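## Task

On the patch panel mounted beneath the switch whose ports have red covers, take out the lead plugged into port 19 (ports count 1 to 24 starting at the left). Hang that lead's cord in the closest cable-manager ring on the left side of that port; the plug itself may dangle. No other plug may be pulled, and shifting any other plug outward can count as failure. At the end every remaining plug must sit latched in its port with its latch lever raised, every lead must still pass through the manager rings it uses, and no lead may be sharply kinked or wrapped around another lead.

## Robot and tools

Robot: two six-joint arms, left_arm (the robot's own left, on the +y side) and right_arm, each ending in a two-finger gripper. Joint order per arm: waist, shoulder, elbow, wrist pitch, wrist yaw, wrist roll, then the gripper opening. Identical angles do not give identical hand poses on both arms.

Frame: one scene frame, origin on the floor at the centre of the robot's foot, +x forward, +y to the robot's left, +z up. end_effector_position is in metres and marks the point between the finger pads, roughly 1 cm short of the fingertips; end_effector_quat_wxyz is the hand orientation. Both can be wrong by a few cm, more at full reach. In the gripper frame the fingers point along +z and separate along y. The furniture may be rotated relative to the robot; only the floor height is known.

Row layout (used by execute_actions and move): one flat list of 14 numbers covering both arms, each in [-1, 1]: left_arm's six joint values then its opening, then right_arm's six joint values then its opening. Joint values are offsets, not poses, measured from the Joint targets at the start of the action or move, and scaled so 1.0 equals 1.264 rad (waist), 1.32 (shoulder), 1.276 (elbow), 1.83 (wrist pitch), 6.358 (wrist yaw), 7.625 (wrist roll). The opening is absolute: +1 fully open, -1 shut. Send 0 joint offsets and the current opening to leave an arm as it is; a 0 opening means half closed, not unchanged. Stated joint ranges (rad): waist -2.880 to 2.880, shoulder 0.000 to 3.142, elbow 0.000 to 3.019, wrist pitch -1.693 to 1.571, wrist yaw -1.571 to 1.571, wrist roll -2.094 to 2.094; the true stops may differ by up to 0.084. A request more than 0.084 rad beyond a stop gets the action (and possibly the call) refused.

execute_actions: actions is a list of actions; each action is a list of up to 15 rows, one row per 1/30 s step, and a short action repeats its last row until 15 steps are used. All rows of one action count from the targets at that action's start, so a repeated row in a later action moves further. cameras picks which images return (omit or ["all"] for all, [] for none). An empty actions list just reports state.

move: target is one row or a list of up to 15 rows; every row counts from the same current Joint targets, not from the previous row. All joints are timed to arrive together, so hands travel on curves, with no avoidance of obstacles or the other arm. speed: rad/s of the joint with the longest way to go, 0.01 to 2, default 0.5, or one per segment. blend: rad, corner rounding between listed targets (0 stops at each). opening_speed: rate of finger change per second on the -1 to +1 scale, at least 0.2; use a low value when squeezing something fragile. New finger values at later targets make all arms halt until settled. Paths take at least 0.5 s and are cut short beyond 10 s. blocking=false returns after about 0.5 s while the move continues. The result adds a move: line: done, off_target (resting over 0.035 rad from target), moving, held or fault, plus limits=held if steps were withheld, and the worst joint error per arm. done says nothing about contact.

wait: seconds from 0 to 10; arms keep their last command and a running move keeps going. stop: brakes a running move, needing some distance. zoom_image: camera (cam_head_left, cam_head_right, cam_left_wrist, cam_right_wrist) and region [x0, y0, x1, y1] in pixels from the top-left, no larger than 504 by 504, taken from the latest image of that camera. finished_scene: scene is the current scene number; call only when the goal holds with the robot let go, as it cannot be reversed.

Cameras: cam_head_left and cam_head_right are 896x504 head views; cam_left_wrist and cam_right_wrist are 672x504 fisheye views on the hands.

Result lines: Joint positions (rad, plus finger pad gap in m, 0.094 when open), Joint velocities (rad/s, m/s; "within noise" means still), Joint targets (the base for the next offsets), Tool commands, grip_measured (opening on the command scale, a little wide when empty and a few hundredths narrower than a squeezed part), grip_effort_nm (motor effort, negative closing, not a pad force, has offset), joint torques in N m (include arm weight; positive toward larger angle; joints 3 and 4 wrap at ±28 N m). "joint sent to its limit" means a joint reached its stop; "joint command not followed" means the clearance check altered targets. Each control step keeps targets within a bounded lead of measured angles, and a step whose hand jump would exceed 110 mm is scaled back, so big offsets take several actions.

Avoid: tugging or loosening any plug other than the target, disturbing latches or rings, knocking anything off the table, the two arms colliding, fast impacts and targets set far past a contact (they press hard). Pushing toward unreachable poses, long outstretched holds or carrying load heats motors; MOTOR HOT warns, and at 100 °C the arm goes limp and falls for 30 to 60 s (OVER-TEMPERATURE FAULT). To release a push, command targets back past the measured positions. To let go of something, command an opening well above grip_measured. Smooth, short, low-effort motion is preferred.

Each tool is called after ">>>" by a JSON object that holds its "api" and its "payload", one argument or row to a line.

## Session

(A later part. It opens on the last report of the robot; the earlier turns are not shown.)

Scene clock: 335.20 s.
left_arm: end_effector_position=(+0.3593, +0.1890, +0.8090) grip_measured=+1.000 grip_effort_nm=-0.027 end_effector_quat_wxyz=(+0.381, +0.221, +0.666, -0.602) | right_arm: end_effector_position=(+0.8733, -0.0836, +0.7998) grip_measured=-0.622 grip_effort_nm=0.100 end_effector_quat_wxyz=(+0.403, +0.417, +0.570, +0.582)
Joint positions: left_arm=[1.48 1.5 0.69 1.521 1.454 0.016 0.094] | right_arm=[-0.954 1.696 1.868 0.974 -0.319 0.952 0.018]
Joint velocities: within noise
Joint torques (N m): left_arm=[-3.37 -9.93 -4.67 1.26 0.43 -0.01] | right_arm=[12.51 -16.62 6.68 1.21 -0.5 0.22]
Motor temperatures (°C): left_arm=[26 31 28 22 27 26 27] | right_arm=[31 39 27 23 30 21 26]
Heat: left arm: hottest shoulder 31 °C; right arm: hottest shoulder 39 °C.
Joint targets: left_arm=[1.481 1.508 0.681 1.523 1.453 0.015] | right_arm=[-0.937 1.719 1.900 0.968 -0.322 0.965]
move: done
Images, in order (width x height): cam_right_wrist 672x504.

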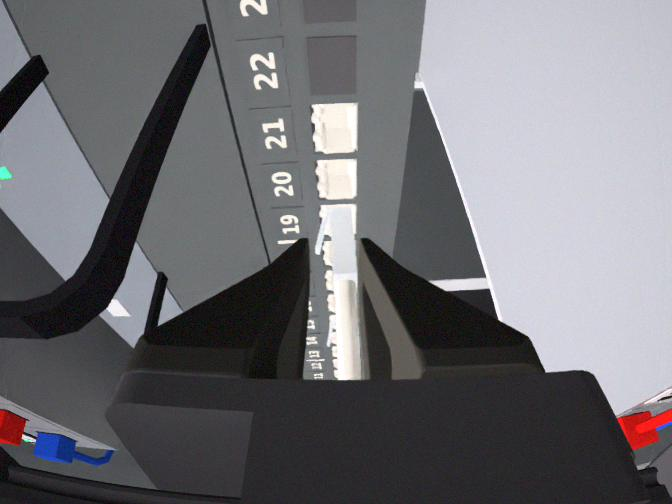

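>>> {"api": "move", "payload": {
  "target": [0,0,0,0,0,0,1,-0.0325,0.003,0.014,-0.0068,0,0,-0.62],
  "speed": 0.1,
  "cameras": ["cam_right_wrist","cam_head_left"]
}}

>>> {"api": "zoom_image", "payload": {
  "camera": "cam_right_wrist",
  "region": [290, 190, 370, 290]
}}

>>> {"api": "zoom_image", "payload": {
  "camera": "cam_head_left",
  "region": [540, 230, 640, 310]
}}

Scene clock: 345.50 s.
left_arm: end_effector_position=(+0.3593, +0.1890, +0.8090) grip_measured=+1.000 grip_effort_nm=-0.032 end_effector_quat_wxyz=(+0.381, +0.221, +0.666, -0.602) | right_arm: end_effector_position=(+0.8768, -0.0858, +0.7990) grip_measured=-0.621 grip_effort_nm=0.110 end_effector_quat_wxyz=(+0.404, +0.417, +0.571, +0.581)
Joint positions: left_arm=[1.48 1.5 0.69 1.521 1.454 0.016 0.094] | right_arm=[-0.957 1.699 1.881 0.965 -0.319 0.952 0.018]
Joint velocities: within noise
Joint torques (N m): left_arm=[-3.25 -9.93 -4.68 1.31 0.43 -0.01] | right_arm=[9.64 -16.85 7.24 1.16 -0.47 0.22]
Motor temperatures (°C): left_arm=[26 31 28 22 27 26 27] | right_arm=[31 39 27 23 29 21 25]
Heat: left arm: hottest shoulder 31 °C; right arm: hottest shoulder 39 °C.
Joint targets: left_arm=[1.481 1.508 0.681 1.523 1.453 0.015] | right_arm=[-0.978 1.723 1.918 0.956 -0.321 0.965]
move: off_target (right_arm); right_arm: the elbow is farthest, 0.037 rad from its target
Images, in order (width x height): cam_head_left 896x504, cam_right_wrist 672x504.

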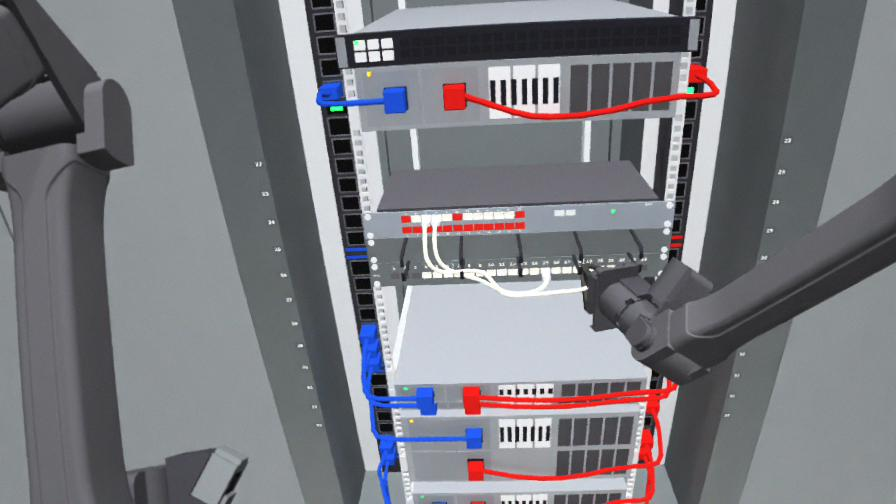

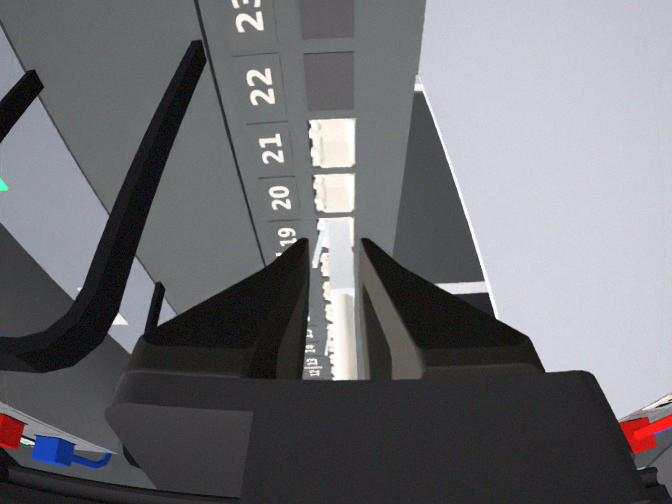

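Scaled by 5.040 from the camera's 672x504 image, which has a finer 960x720 frame.

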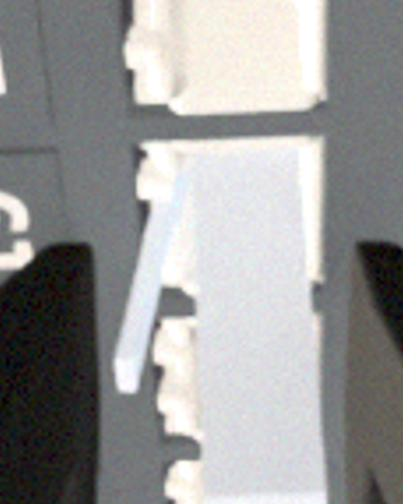

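Scaled by 5.040 from the camera's 896x504 image, which has a finer 1280x720 frame.

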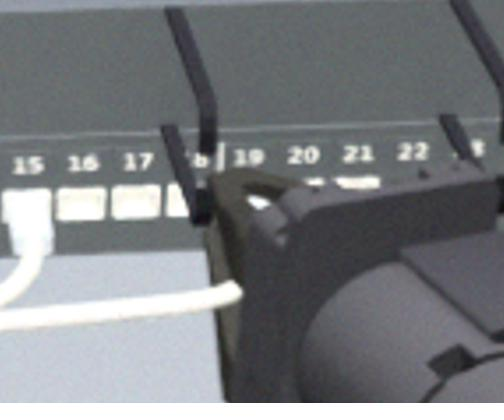

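>>> {"api": "move", "payload": {
  "target": [0,0,0,0,0,0,1,0,0,0,0,0,0,-0.92],
  "opening_speed": 0.2,
  "cameras": ["cam_right_wrist"]
}}

>>> {"api": "zoom_image", "payload": {
  "camera": "cam_right_wrist",
  "region": [290, 190, 370, 290]
}}

Scene clock: 355.23 s.
left_arm: end_effector_position=(+0.3593, +0.1890, +0.8090) grip_measured=+1.000 grip_effort_nm=-0.032 end_effector_quat_wxyz=(+0.381, +0.221, +0.666, -0.602) | right_arm: end_effector_position=(+0.8771, -0.0858, +0.7978) grip_measured=-0.859 grip_effort_nm=-0.984 end_effector_quat_wxyz=(+0.404, +0.416, +0.571, +0.581)
Joint positions: left_arm=[1.48 1.5 0.69 1.521 1.454 0.016 0.094] | right_arm=[-0.959 1.702 1.885 0.964 -0.321 0.952 0.007]
Joint velocities: within noise
Joint torques (N m): left_arm=[-3.25 -9.88 -4.64 1.29 0.44 -0.01] | right_arm=[9.58 -16.79 6.89 1.1 -0.41 0.23]
Motor temperatures (°C): left_arm=[26 31 28 22 27 26 27] | right_arm=[31 39 28 23 28 21 25]
Heat: left arm: hottest shoulder 31 °C; right arm: hottest shoulder 39 °C.
Joint targets: left_arm=[1.481 1.508 0.681 1.523 1.453 0.015] | right_arm=[-0.978 1.723 1.918 0.956 -0.321 0.965]
move: done
Images, in order (width x height): cam_right_wrist 672x504.

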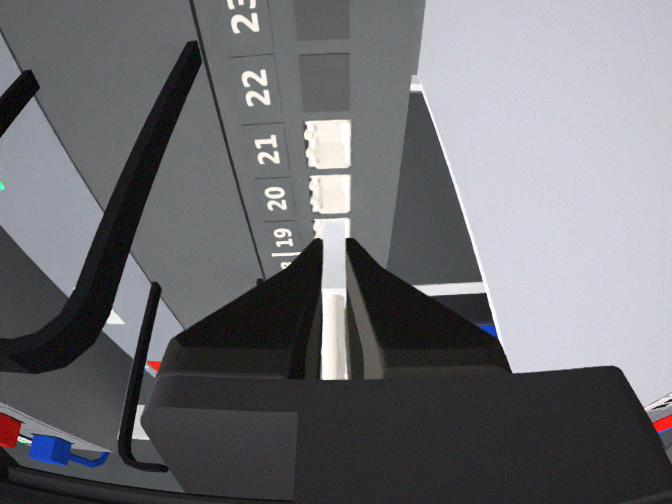

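Scaled by 5.040 from the camera's 672x504 image, which has a finer 960x720 frame.

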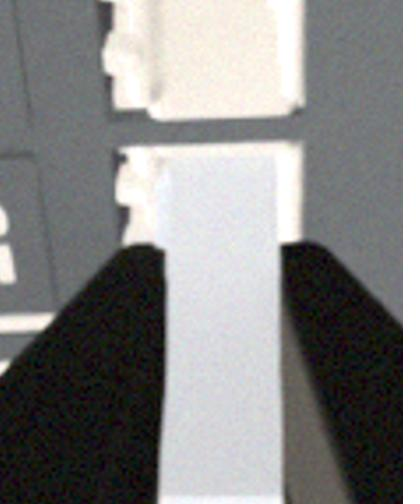

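>>> {"api": "move", "payload": {
  "target": [
    [0,0,0,0,0,0,1,0,-0.028,-0.03,0,0,0,-0.92],
    [0,0,0,0,0,0,1,0,-0.037,-0.053,0.0186,0,0,-0.92]
  ],
  "speed": 0.12,
  "cameras": ["cam_right_wrist"]
}}

>>> {"api": "zoom_image", "payload": {
  "camera": "cam_right_wrist",
  "region": [290, 190, 370, 290]
}}

Scene clock: 368.50 s.
left_arm: end_effector_position=(+0.3593, +0.1890, +0.8090) grip_measured=+1.000 grip_effort_nm=-0.032 end_effector_quat_wxyz=(+0.381, +0.221, +0.666, -0.602) | right_arm: end_effector_position=(+0.8763, -0.0857, +0.7973) grip_measured=-0.859 grip_effort_nm=-0.999 end_effector_quat_wxyz=(+0.403, +0.417, +0.572, +0.580)
Joint positions: left_arm=[1.48 1.5 0.69 1.521 1.454 0.016 0.094] | right_arm=[-0.959 1.701 1.882 0.964 -0.319 0.952 0.007]
Joint velocities: within noise
Joint torques (N m): left_arm=[-3.37 -10.05 -4.66 1.29 0.44 -0.02] | right_arm=[9.58 -20.84 1.59 2.52 -0.5 0.24]
Motor temperatures (°C): left_arm=[26 31 28 22 27 26 27] | right_arm=[30 40 28 23 28 21 25]
Heat: left arm: hottest shoulder 31 °C; right arm: hottest shoulder 40 °C.
Joint targets: left_arm=[1.481 1.508 0.681 1.523 1.453 0.015] | right_arm=[-0.977 1.674 1.850 0.990 -0.322 0.965]
move: done
Images, in order (width x height): cam_right_wrist 672x504.

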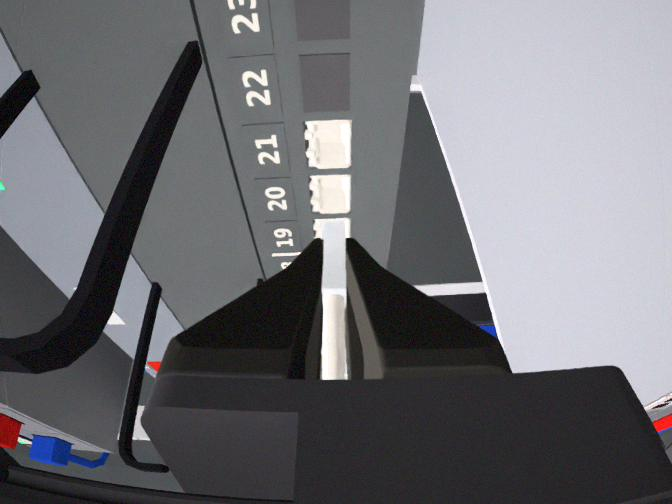

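Scaled by 5.040 from the camera's 672x504 image, which has a finer 960x720 frame.

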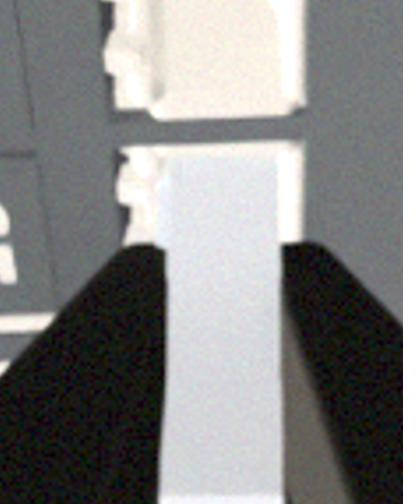

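>>> {"api": "move", "payload": {
  "target": [0,0,0,0,0,0,1,0,0.02,-0.045,-0.003,0,0,-0.92],
  "speed": 0.1,
  "cameras": ["cam_right_wrist"]
}}

>>> {"api": "zoom_image", "payload": {
  "camera": "cam_right_wrist",
  "region": [290, 190, 370, 290]
}}

Scene clock: 378.10 s.
left_arm: end_effector_position=(+0.3593, +0.1890, +0.8090) grip_measured=+1.000 grip_effort_nm=-0.032 end_effector_quat_wxyz=(+0.381, +0.221, +0.666, -0.602) | right_arm: end_effector_position=(+0.8500, -0.0758, +0.7834) grip_measured=-0.860 grip_effort_nm=-0.994 end_effector_quat_wxyz=(+0.381, +0.421, +0.587, +0.577)
Joint positions: left_arm=[1.48 1.5 0.69 1.521 1.454 0.016 0.094] | right_arm=[-0.96 1.687 1.802 0.975 -0.319 0.952 0.007]
Joint velocities: within noise
Joint torques (N m): left_arm=[-3.37 -9.99 -4.64 1.32 0.44 0] | right_arm=[9.88 -17.03 3.03 1.78 -0.48 0.23]
Motor temperatures (°C): left_arm=[26 31 28 22 27 26 27] | right_arm=[30 39 27 23 28 21 26]
Heat: left arm: hottest shoulder 31 °C; right arm: hottest shoulder 39 °C.
Joint targets: left_arm=[1.481 1.508 0.681 1.523 1.453 0.015] | right_arm=[-0.978 1.700 1.792 0.984 -0.322 0.965]
move: done
Images, in order (width x height): cam_right_wrist 672x504.

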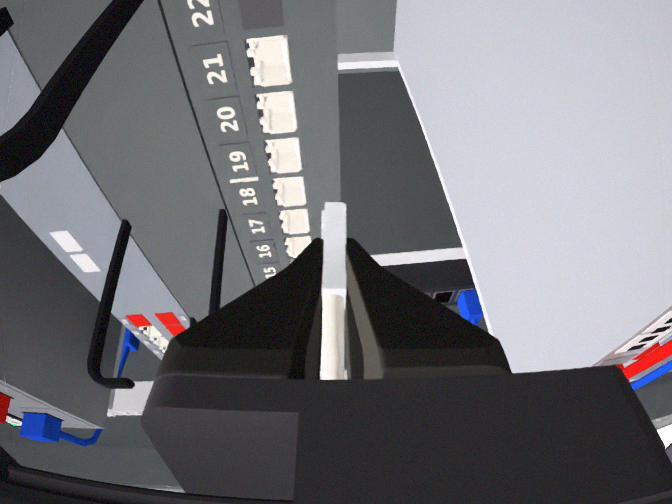

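Scaled by 5.040 from the camera's 672x504 image, which has a finer 960x720 frame.

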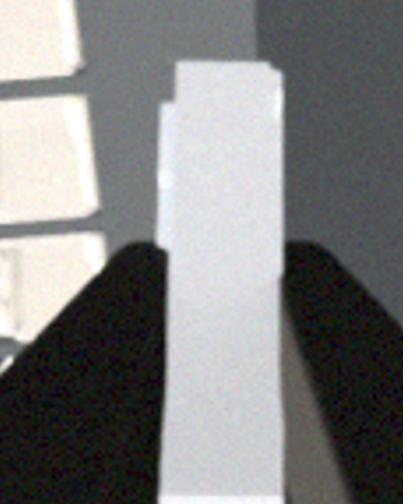

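>>> {"api": "move", "payload": {
  "target": [0,0,0,0,0,0,1,0.0403,-0.103,-0.2187,0.1295,0.0017,-0.0079,-0.92],
  "speed": 0.2,
  "cameras": ["cam_right_wrist","cam_head_left","cam_head_right"]
}}

>>> {"api": "zoom_image", "payload": {
  "camera": "cam_head_left",
  "region": [400, 200, 640, 320]
}}

>>> {"api": "zoom_image", "payload": {
  "camera": "cam_head_right",
  "region": [320, 200, 560, 320]
}}

Scene clock: 401.30 s.
left_arm: end_effector_position=(+0.3593, +0.1890, +0.8090) grip_measured=+1.000 grip_effort_nm=-0.027 end_effector_quat_wxyz=(+0.381, +0.221, +0.666, -0.602) | right_arm: end_effector_position=(+0.7864, -0.0837, +0.8156) grip_measured=-0.860 grip_effort_nm=-0.989 end_effector_quat_wxyz=(+0.406, +0.411, +0.578, +0.577)
Joint positions: left_arm=[1.48 1.5 0.69 1.521 1.454 0.016 0.094] | right_arm=[-0.944 1.591 1.523 1.202 -0.314 0.919 0.007]
Joint velocities: within noise
Joint torques (N m): left_arm=[-3.37 -9.99 -4.67 1.26 0.43 -0.01] | right_arm=[11.75 -18.14 1.68 2.11 -0.27 -0.06]
Motor temperatures (°C): left_arm=[26 31 28 22 27 26 27] | right_arm=[30 39 26 23 27 21 26]
Heat: left arm: hottest shoulder 31 °C; right arm: hottest shoulder 39 °C.
Joint targets: left_arm=[1.481 1.508 0.681 1.523 1.453 0.015] | right_arm=[-0.927 1.565 1.514 1.221 -0.311 0.905]
move: done
Images, in order (width x height): cam_head_left 896x504, cam_head_right 896x504, cam_right_wrist 672x504.

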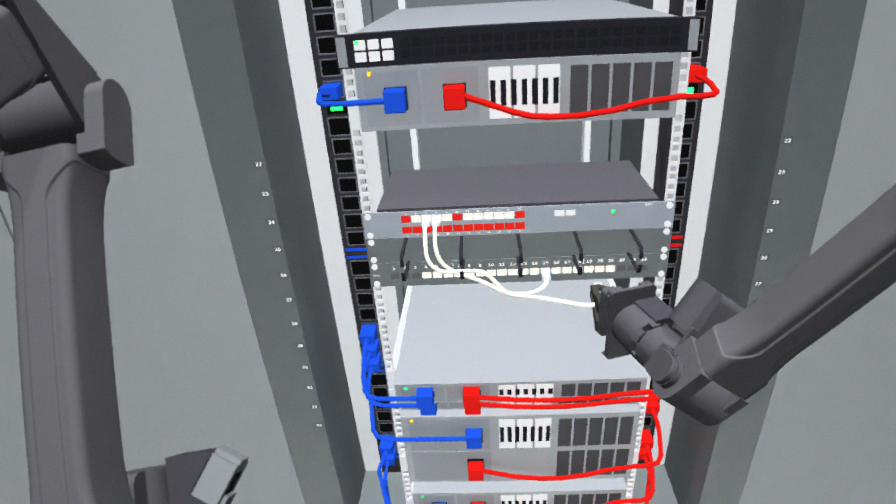

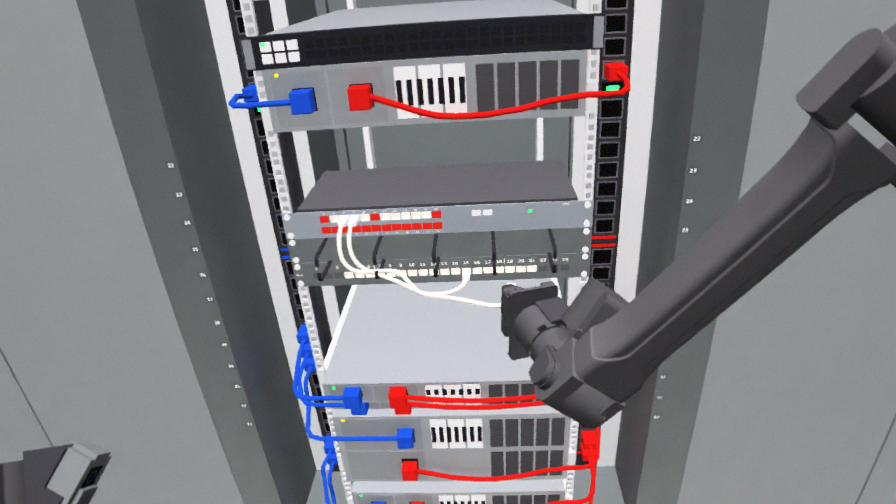

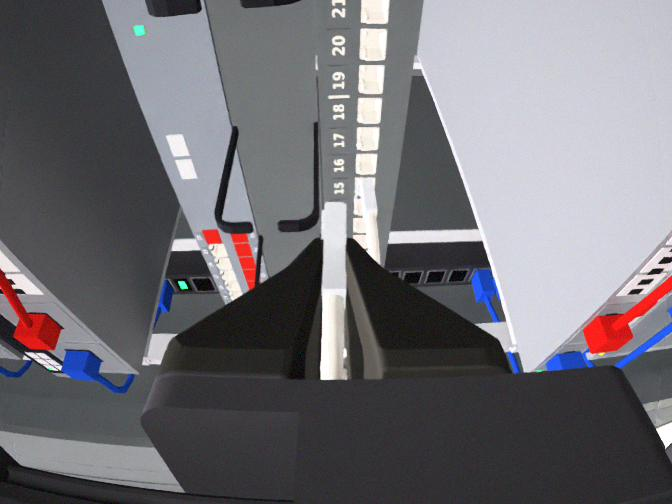

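Scaled by 2.100 from the camera's 896x504 image, which has a finer 1280x720 frame.

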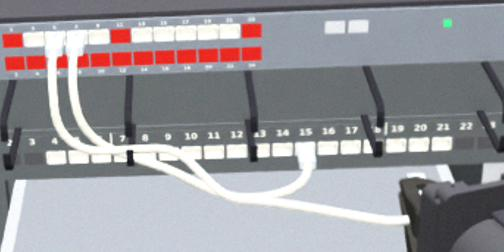

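Scaled by 2.100 from the camera's 896x504 image, which has a finer 1280x720 frame.

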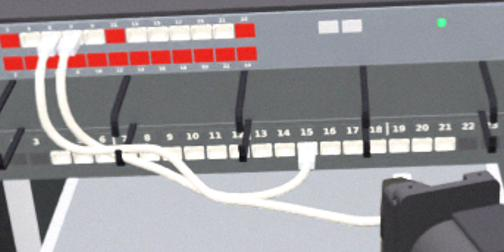

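>>> {"api": "zoom_image", "payload": {
  "camera": "cam_head_left",
  "region": [415, 205, 555, 310]
}}

>>> {"api": "zoom_image", "payload": {
  "camera": "cam_head_right",
  "region": [335, 205, 475, 310]
}}

Scaled by 3.600 from the camera's 896x504 image, which has a finer 1280x720 frame.

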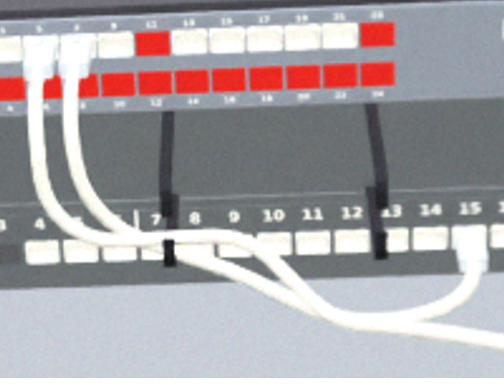

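Scaled by 3.600 from the camera's 896x504 image, which has a finer 1280x720 frame.

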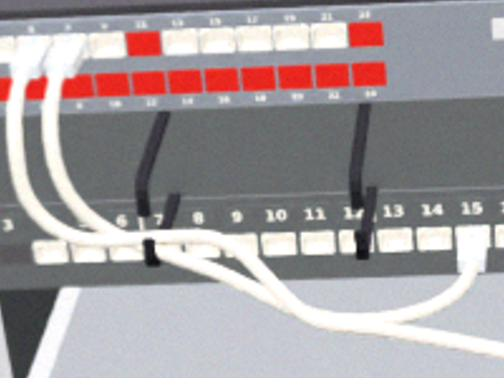

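>>> {"api": "zoom_image", "payload": {
  "camera": "cam_head_left",
  "region": [455, 255, 555, 310]
}}

>>> {"api": "zoom_image", "payload": {
  "camera": "cam_head_right",
  "region": [370, 255, 470, 310]
}}

>>> {"api": "zoom_image", "payload": {
  "camera": "cam_head_left",
  "region": [425, 245, 500, 295]
}}

Scaled by 5.040 from the camera's 896x504 image, which has a finer 1280x720 frame.

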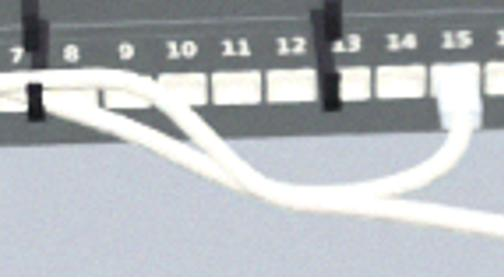

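Scaled by 5.040 from the camera's 896x504 image, which has a finer 1280x720 frame.

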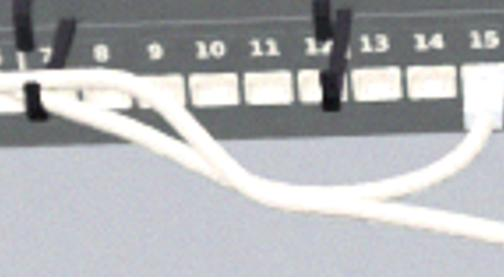

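Scaled by 6.720 from the camera's 896x504 image, which has a finer 1280x720 frame.

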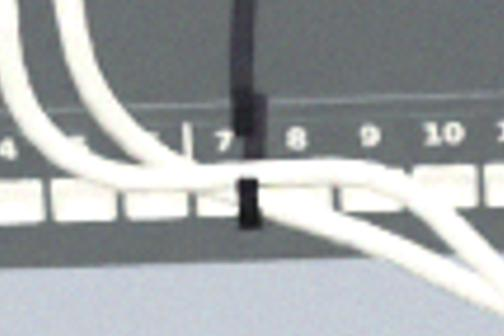

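>>> {"api": "execute_actions", "payload": {
  "actions": []
}}

Scene clock: 463.20 s.
left_arm: end_effector_position=(+0.3593, +0.1890, +0.8090) grip_measured=+1.000 grip_effort_nm=-0.032 end_effector_quat_wxyz=(+0.381, +0.221, +0.666, -0.602) | right_arm: end_effector_position=(+0.7861, -0.0836, +0.8154) grip_measured=-0.860 grip_effort_nm=-0.999 end_effector_quat_wxyz=(+0.406, +0.411, +0.578, +0.576)
Joint positions: left_arm=[1.48 1.5 0.69 1.521 1.454 0.016 0.094] | right_arm=[-0.944 1.591 1.522 1.202 -0.314 0.919 0.007]
Joint velocities: within noise
Joint torques (N m): left_arm=[-3.43 -9.82 -4.66 1.29 0.44 -0.01] | right_arm=[11.63 -18.37 1.7 2.21 -0.28 -0.05]
Motor temperatures (°C): left_arm=[26 31 28 22 27 26 27] | right_arm=[30 43 25 23 27 21 26]
Heat: left arm: hottest shoulder 31 °C; right arm: hottest shoulder 43 °C.
Joint targets: left_arm=[1.481 1.508 0.681 1.523 1.453 0.015] | right_arm=[-0.927 1.565 1.513 1.221 -0.311 0.905]
Tool commands: left_gripper/opening=+1.0 right_gripper/opening=-0.92

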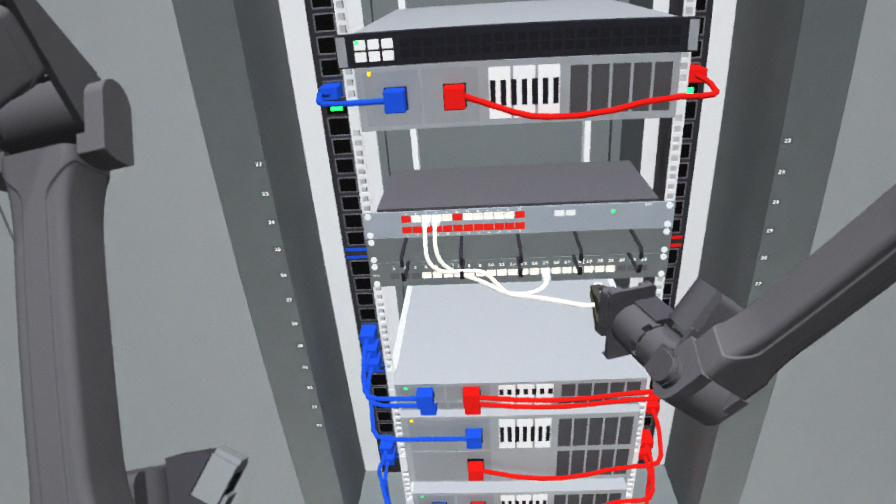

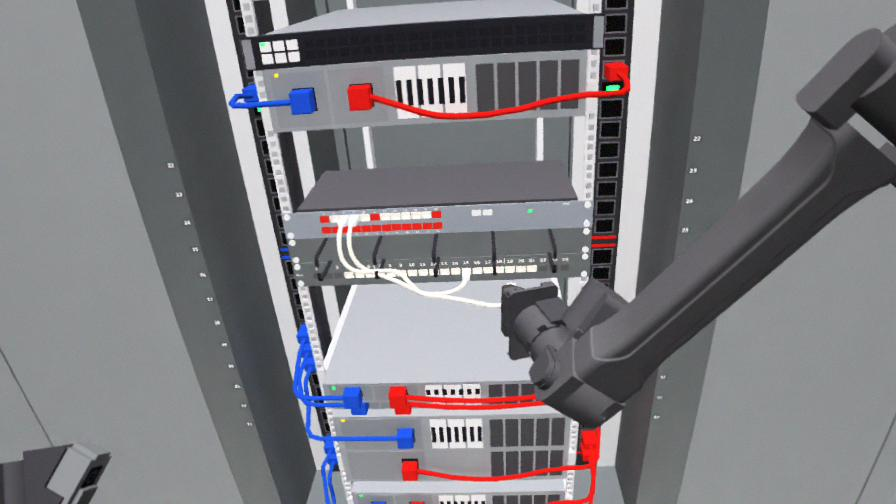

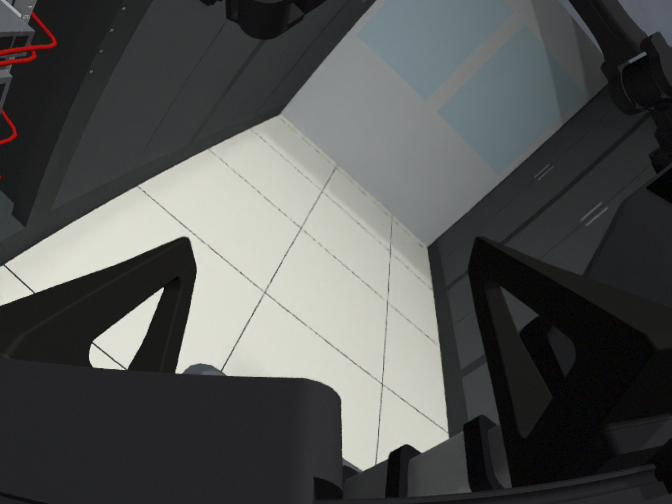

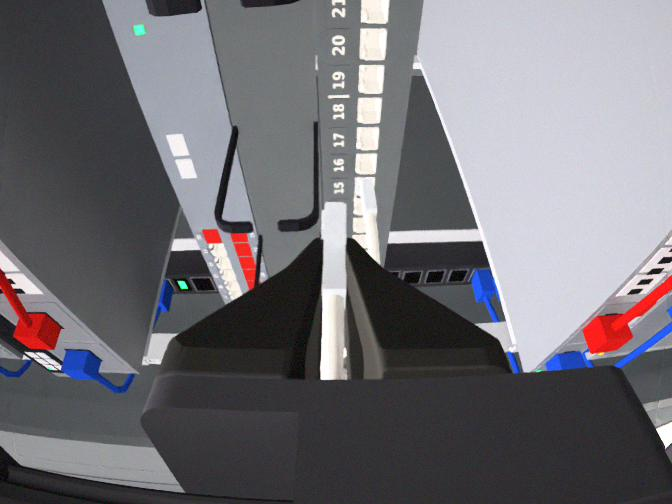

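>>> {"api": "zoom_image", "payload": {
  "camera": "cam_head_left",
  "region": [380, 200, 680, 340]
}}

>>> {"api": "zoom_image", "payload": {
  "camera": "cam_head_right",
  "region": [300, 200, 600, 340]
}}

Scaled by 1.680 from the camera's 896x504 image, which has a finer 1280x720 frame.

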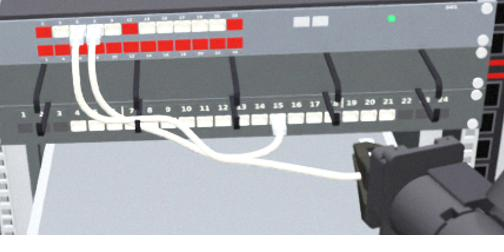

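Scaled by 1.680 from the camera's 896x504 image, which has a finer 1280x720 frame.

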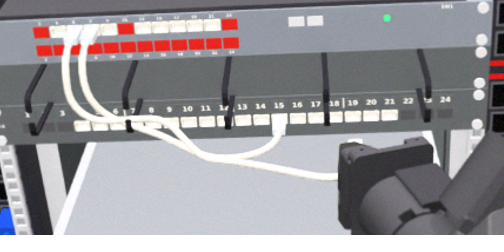

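>>> {"api": "zoom_image", "payload": {
  "camera": "cam_head_left",
  "region": [440, 250, 560, 318]
}}

>>> {"api": "zoom_image", "payload": {
  "camera": "cam_head_right",
  "region": [350, 250, 470, 318]
}}

Scaled by 4.200 from the camera's 896x504 image, which has a finer 1280x720 frame.

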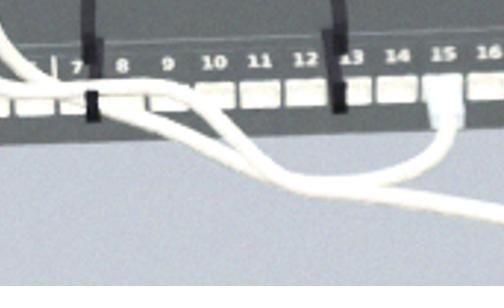

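Scaled by 4.200 from the camera's 896x504 image, which has a finer 1280x720 frame.

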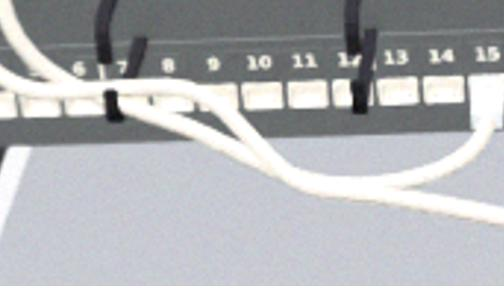

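>>> {"api": "move", "payload": {
  "target": [0,0,0,0,0,0,1,0.0435,-0.0735,-0.079,-0.005,0,0,-0.92],
  "speed": 0.12
}}

>>> {"api": "zoom_image", "payload": {
  "camera": "cam_head_left",
  "region": [420, 210, 640, 330]
}}

>>> {"api": "zoom_image", "payload": {
  "camera": "cam_head_right",
  "region": [320, 210, 540, 330]
}}

Scene clock: 545.10 s.
left_arm: end_effector_position=(+0.3593, +0.1890, +0.8090) grip_measured=+1.000 grip_effort_nm=-0.027 end_effector_quat_wxyz=(+0.381, +0.221, +0.666, -0.602) | right_arm: end_effector_position=(+0.7827, -0.0837, +0.8654) grip_measured=-0.860 grip_effort_nm=-0.999 end_effector_quat_wxyz=(+0.395, +0.417, +0.563, +0.594)
Joint positions: left_arm=[1.48 1.5 0.69 1.521 1.454 0.016 0.094] | right_arm=[-0.89 1.492 1.422 1.202 -0.313 0.918 0.007]
Joint velocities: within noise
Joint torques (N m): left_arm=[-3.43 -9.7 -4.68 1.32 0.45 -0.01] | right_arm=[11.34 -17.73 1.69 1.8 -0.35 -0.04]
Motor temperatures (°C): left_arm=[26 31 28 22 27 26 27] | right_arm=[31 43 25 23 26 22 27]
Heat: left arm: hottest shoulder 31 °C; right arm: hottest shoulder 43 °C.
Joint targets: left_arm=[1.481 1.508 0.681 1.523 1.453 0.015] | right_arm=[-0.872 1.467 1.413 1.212 -0.311 0.905]
move: done

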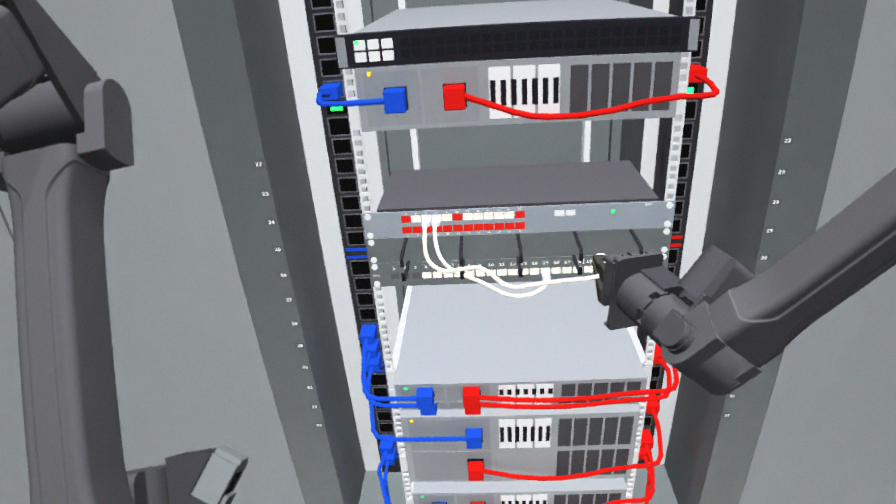

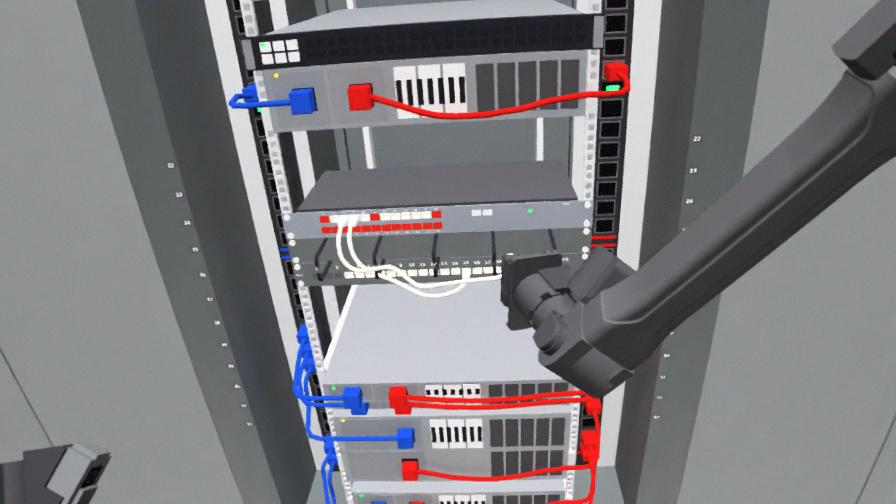

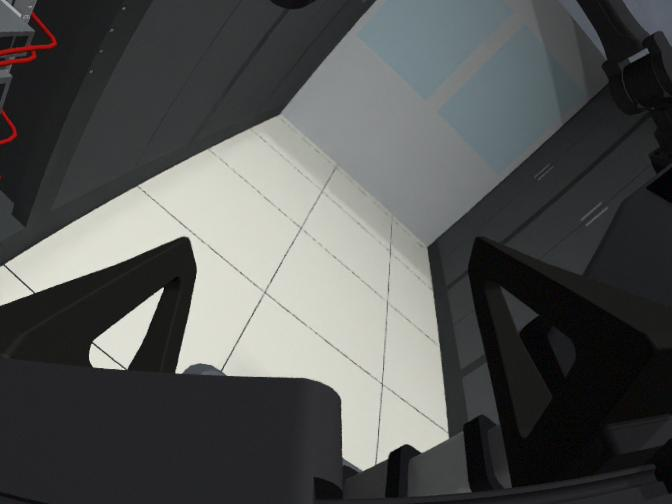

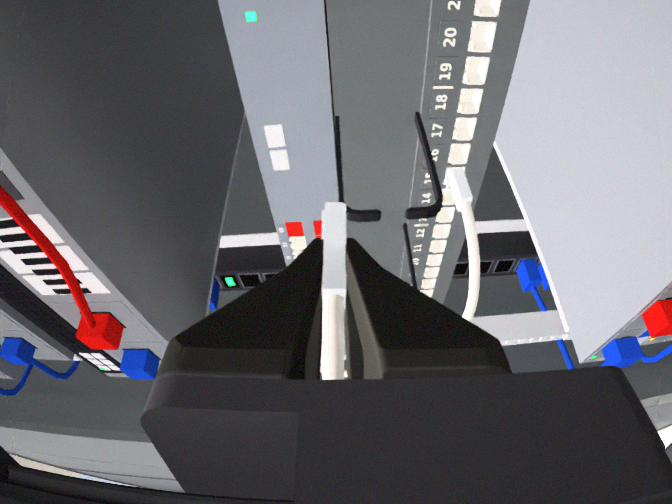

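Scaled by 2.291 from the camera's 896x504 image, which has a finer 1280x720 frame.

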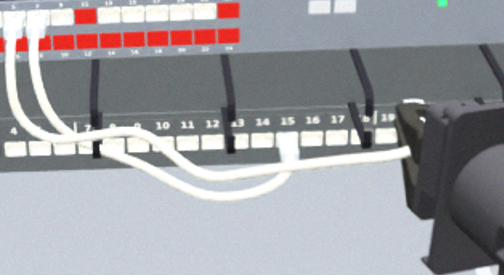

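Scaled by 2.291 from the camera's 896x504 image, which has a finer 1280x720 frame.

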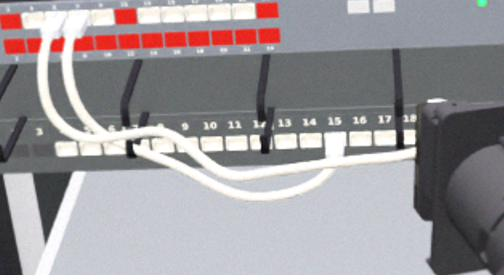

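>>> {"api": "move", "payload": {
  "target": [-0.550,0.096,0.403,0.017,-0.1924,-0.099,-0.5,0,0,0,0,0,0,-0.92],
  "speed": 0.6
}}

Scene clock: 592.63 s.
left_arm: end_effector_position=(+0.6584, +0.0259, +0.8641) grip_measured=-0.498 grip_effort_nm=-0.115 end_effector_quat_wxyz=(+0.435, -0.400, +0.580, -0.560) | right_arm: end_effector_position=(+0.7824, -0.0836, +0.8652) grip_measured=-0.860 grip_effort_nm=-0.994 end_effector_quat_wxyz=(+0.394, +0.417, +0.564, +0.594)
Joint positions: left_arm=[0.796 1.604 1.19 1.542 0.235 -0.726 0.024] | right_arm=[-0.89 1.492 1.421 1.202 -0.313 0.917 0.007]
Joint velocities: within noise
Joint torques (N m): left_arm=[-13.22 -8.88 0.68 1.84 0.32 -0.1] | right_arm=[11.52 -17.38 1.74 1.74 -0.36 -0.04]
Motor temperatures (°C): left_arm=[26 31 28 22 27 26 27] | right_arm=[30 43 25 23 26 22 27]
Heat: left arm: hottest shoulder 31 °C; right arm: hottest shoulder 43 °C.
Joint targets: left_arm=[0.785 1.635 1.195 1.554 0.230 -0.739] | right_arm=[-0.872 1.467 1.413 1.212 -0.311 0.905]
move: done

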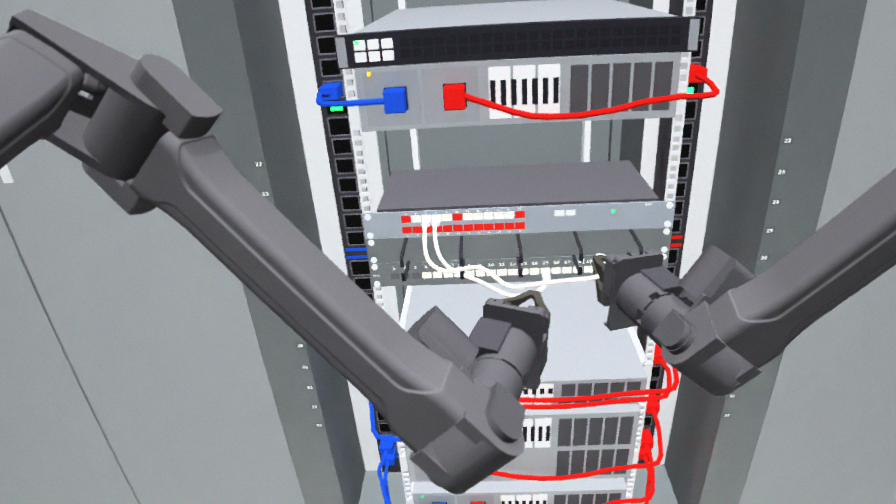

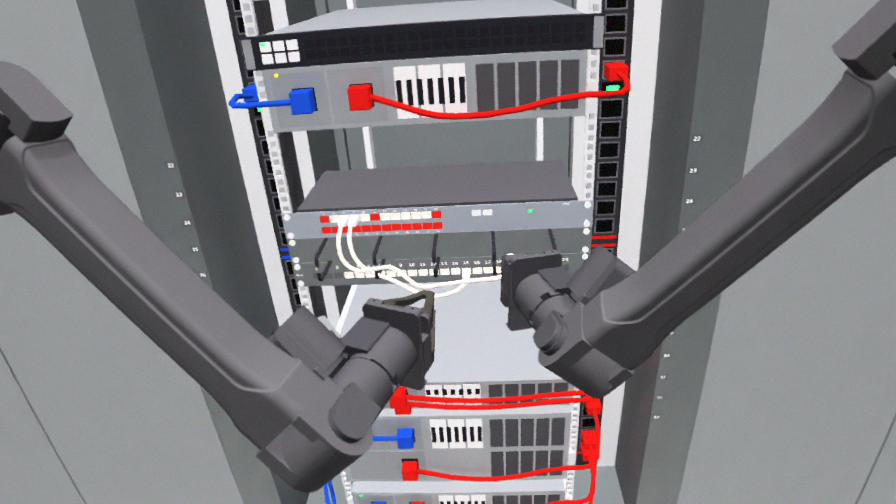

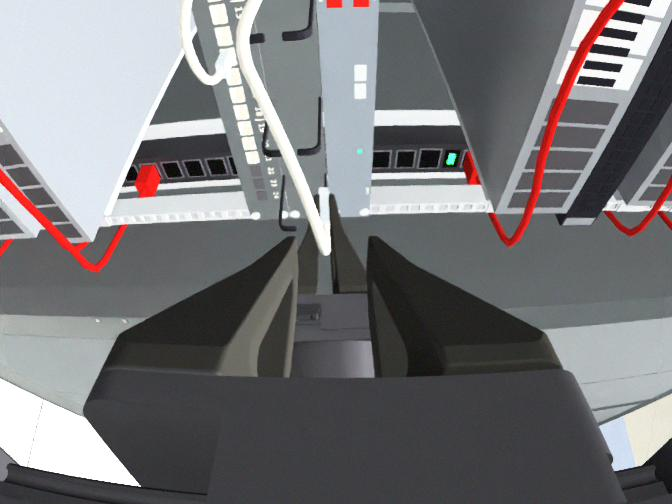

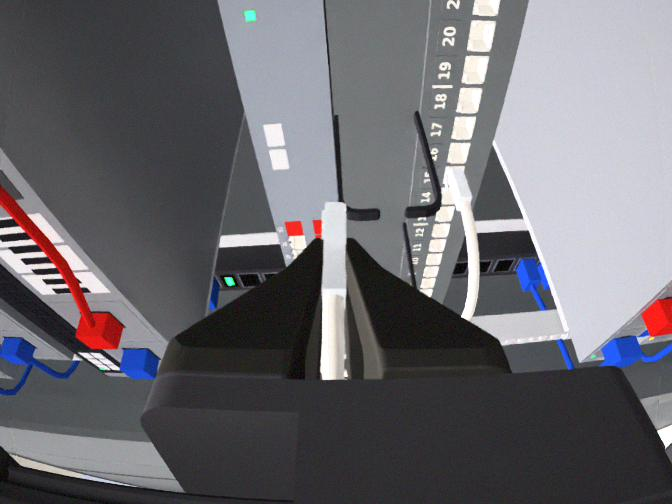

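>>> {"api": "move", "payload": {
  "target": [-0.0514,0.0417,0.1763,-0.106,-0.0028,0.0012,-0.5,0,0,0,0,0,0,-0.92],
  "speed": 0.3
}}

>>> {"api": "zoom_image", "payload": {
  "camera": "cam_head_left",
  "region": [450, 220, 650, 340]
}}

>>> {"api": "zoom_image", "payload": {
  "camera": "cam_head_right",
  "region": [360, 220, 560, 340]
}}

Scene clock: 614.43 s.
left_arm: end_effector_position=(+0.7212, -0.0148, +0.8676) grip_measured=-0.498 grip_effort_nm=-0.115 end_effector_quat_wxyz=(+0.421, -0.414, +0.567, -0.575) | right_arm: end_effector_position=(+0.7824, -0.0836, +0.8652) grip_measured=-0.860 grip_effort_nm=-0.999 end_effector_quat_wxyz=(+0.394, +0.417, +0.564, +0.594)
Joint positions: left_arm=[0.736 1.658 1.409 1.369 0.217 -0.727 0.024] | right_arm=[-0.89 1.492 1.421 1.202 -0.313 0.917 0.007]
Joint velocities: within noise
Joint torques (N m): left_arm=[-15.38 -9.35 2.13 0.85 0.37 0] | right_arm=[11.69 -17.44 1.7 1.77 -0.35 -0.04]
Motor temperatures (°C): left_arm=[27 32 27 22 27 26 27] | right_arm=[30 43 25 23 26 22 27]
Heat: left arm: hottest shoulder 32 °C; right arm: hottest shoulder 43 °C.
Joint targets: left_arm=[0.720 1.690 1.420 1.360 0.212 -0.730] | right_arm=[-0.872 1.467 1.413 1.212 -0.311 0.905]
move: done

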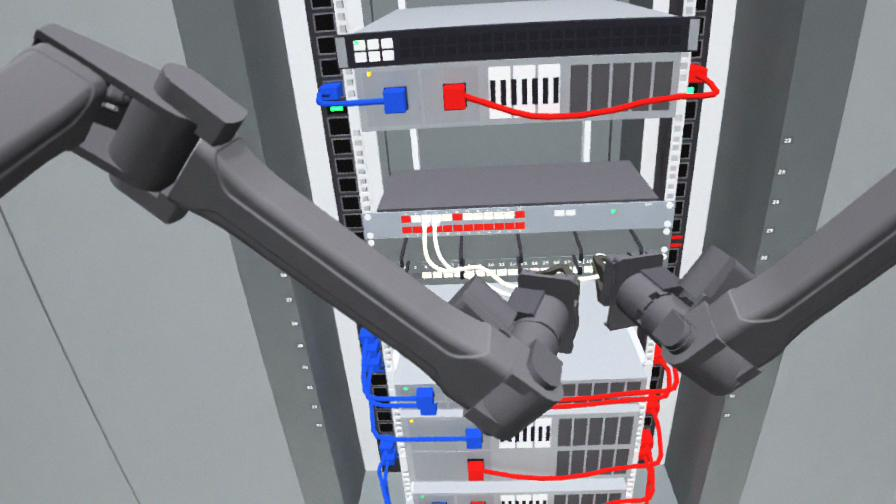

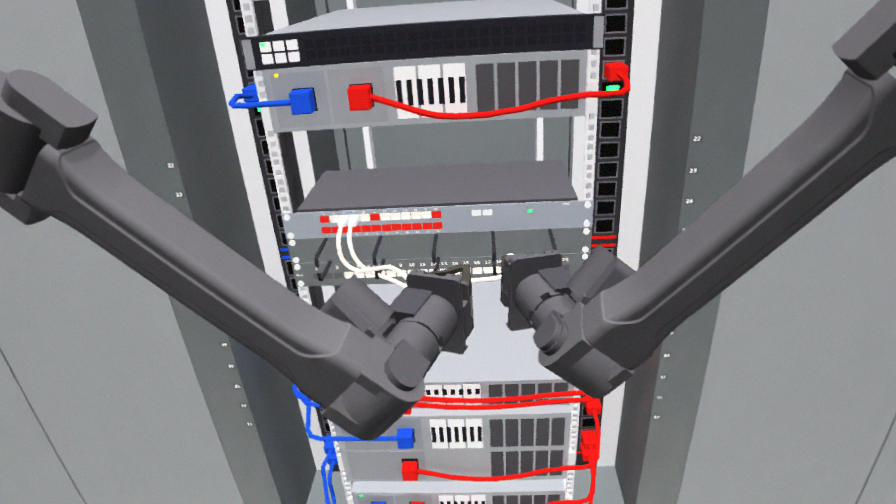

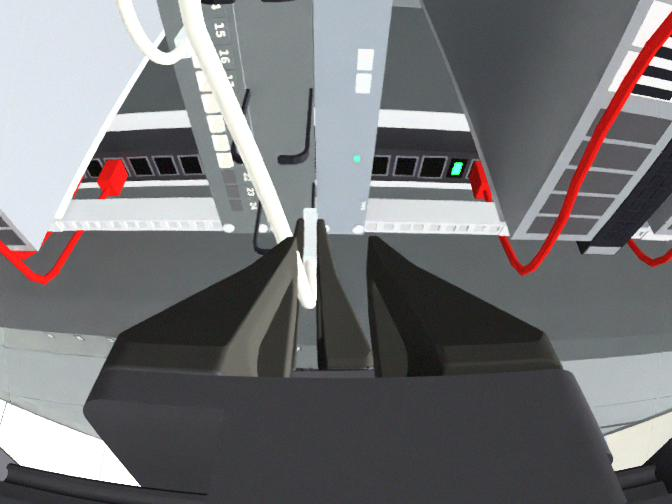

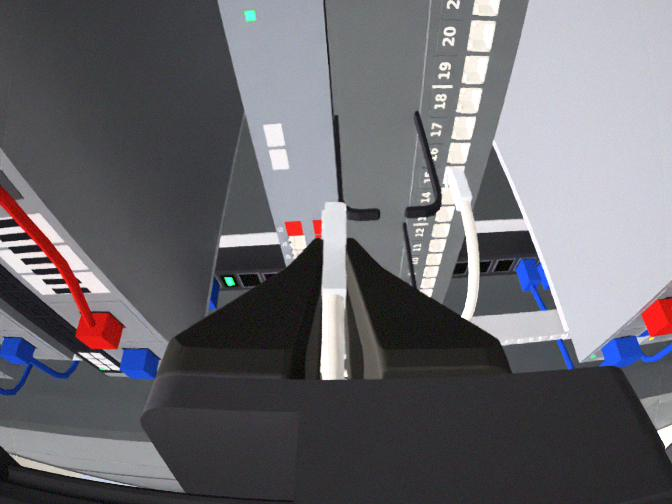

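Scaled by 2.520 from the camera's 896x504 image, which has a finer 1280x720 frame.

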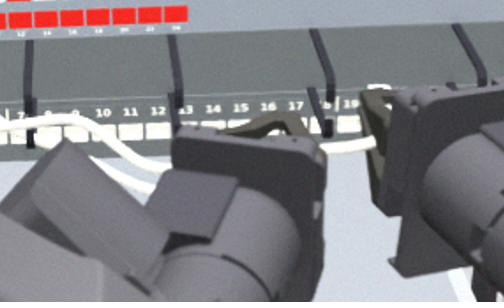

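Scaled by 2.520 from the camera's 896x504 image, which has a finer 1280x720 frame.

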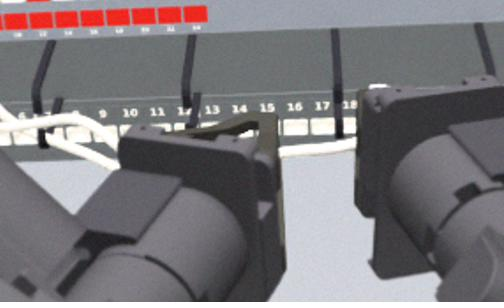

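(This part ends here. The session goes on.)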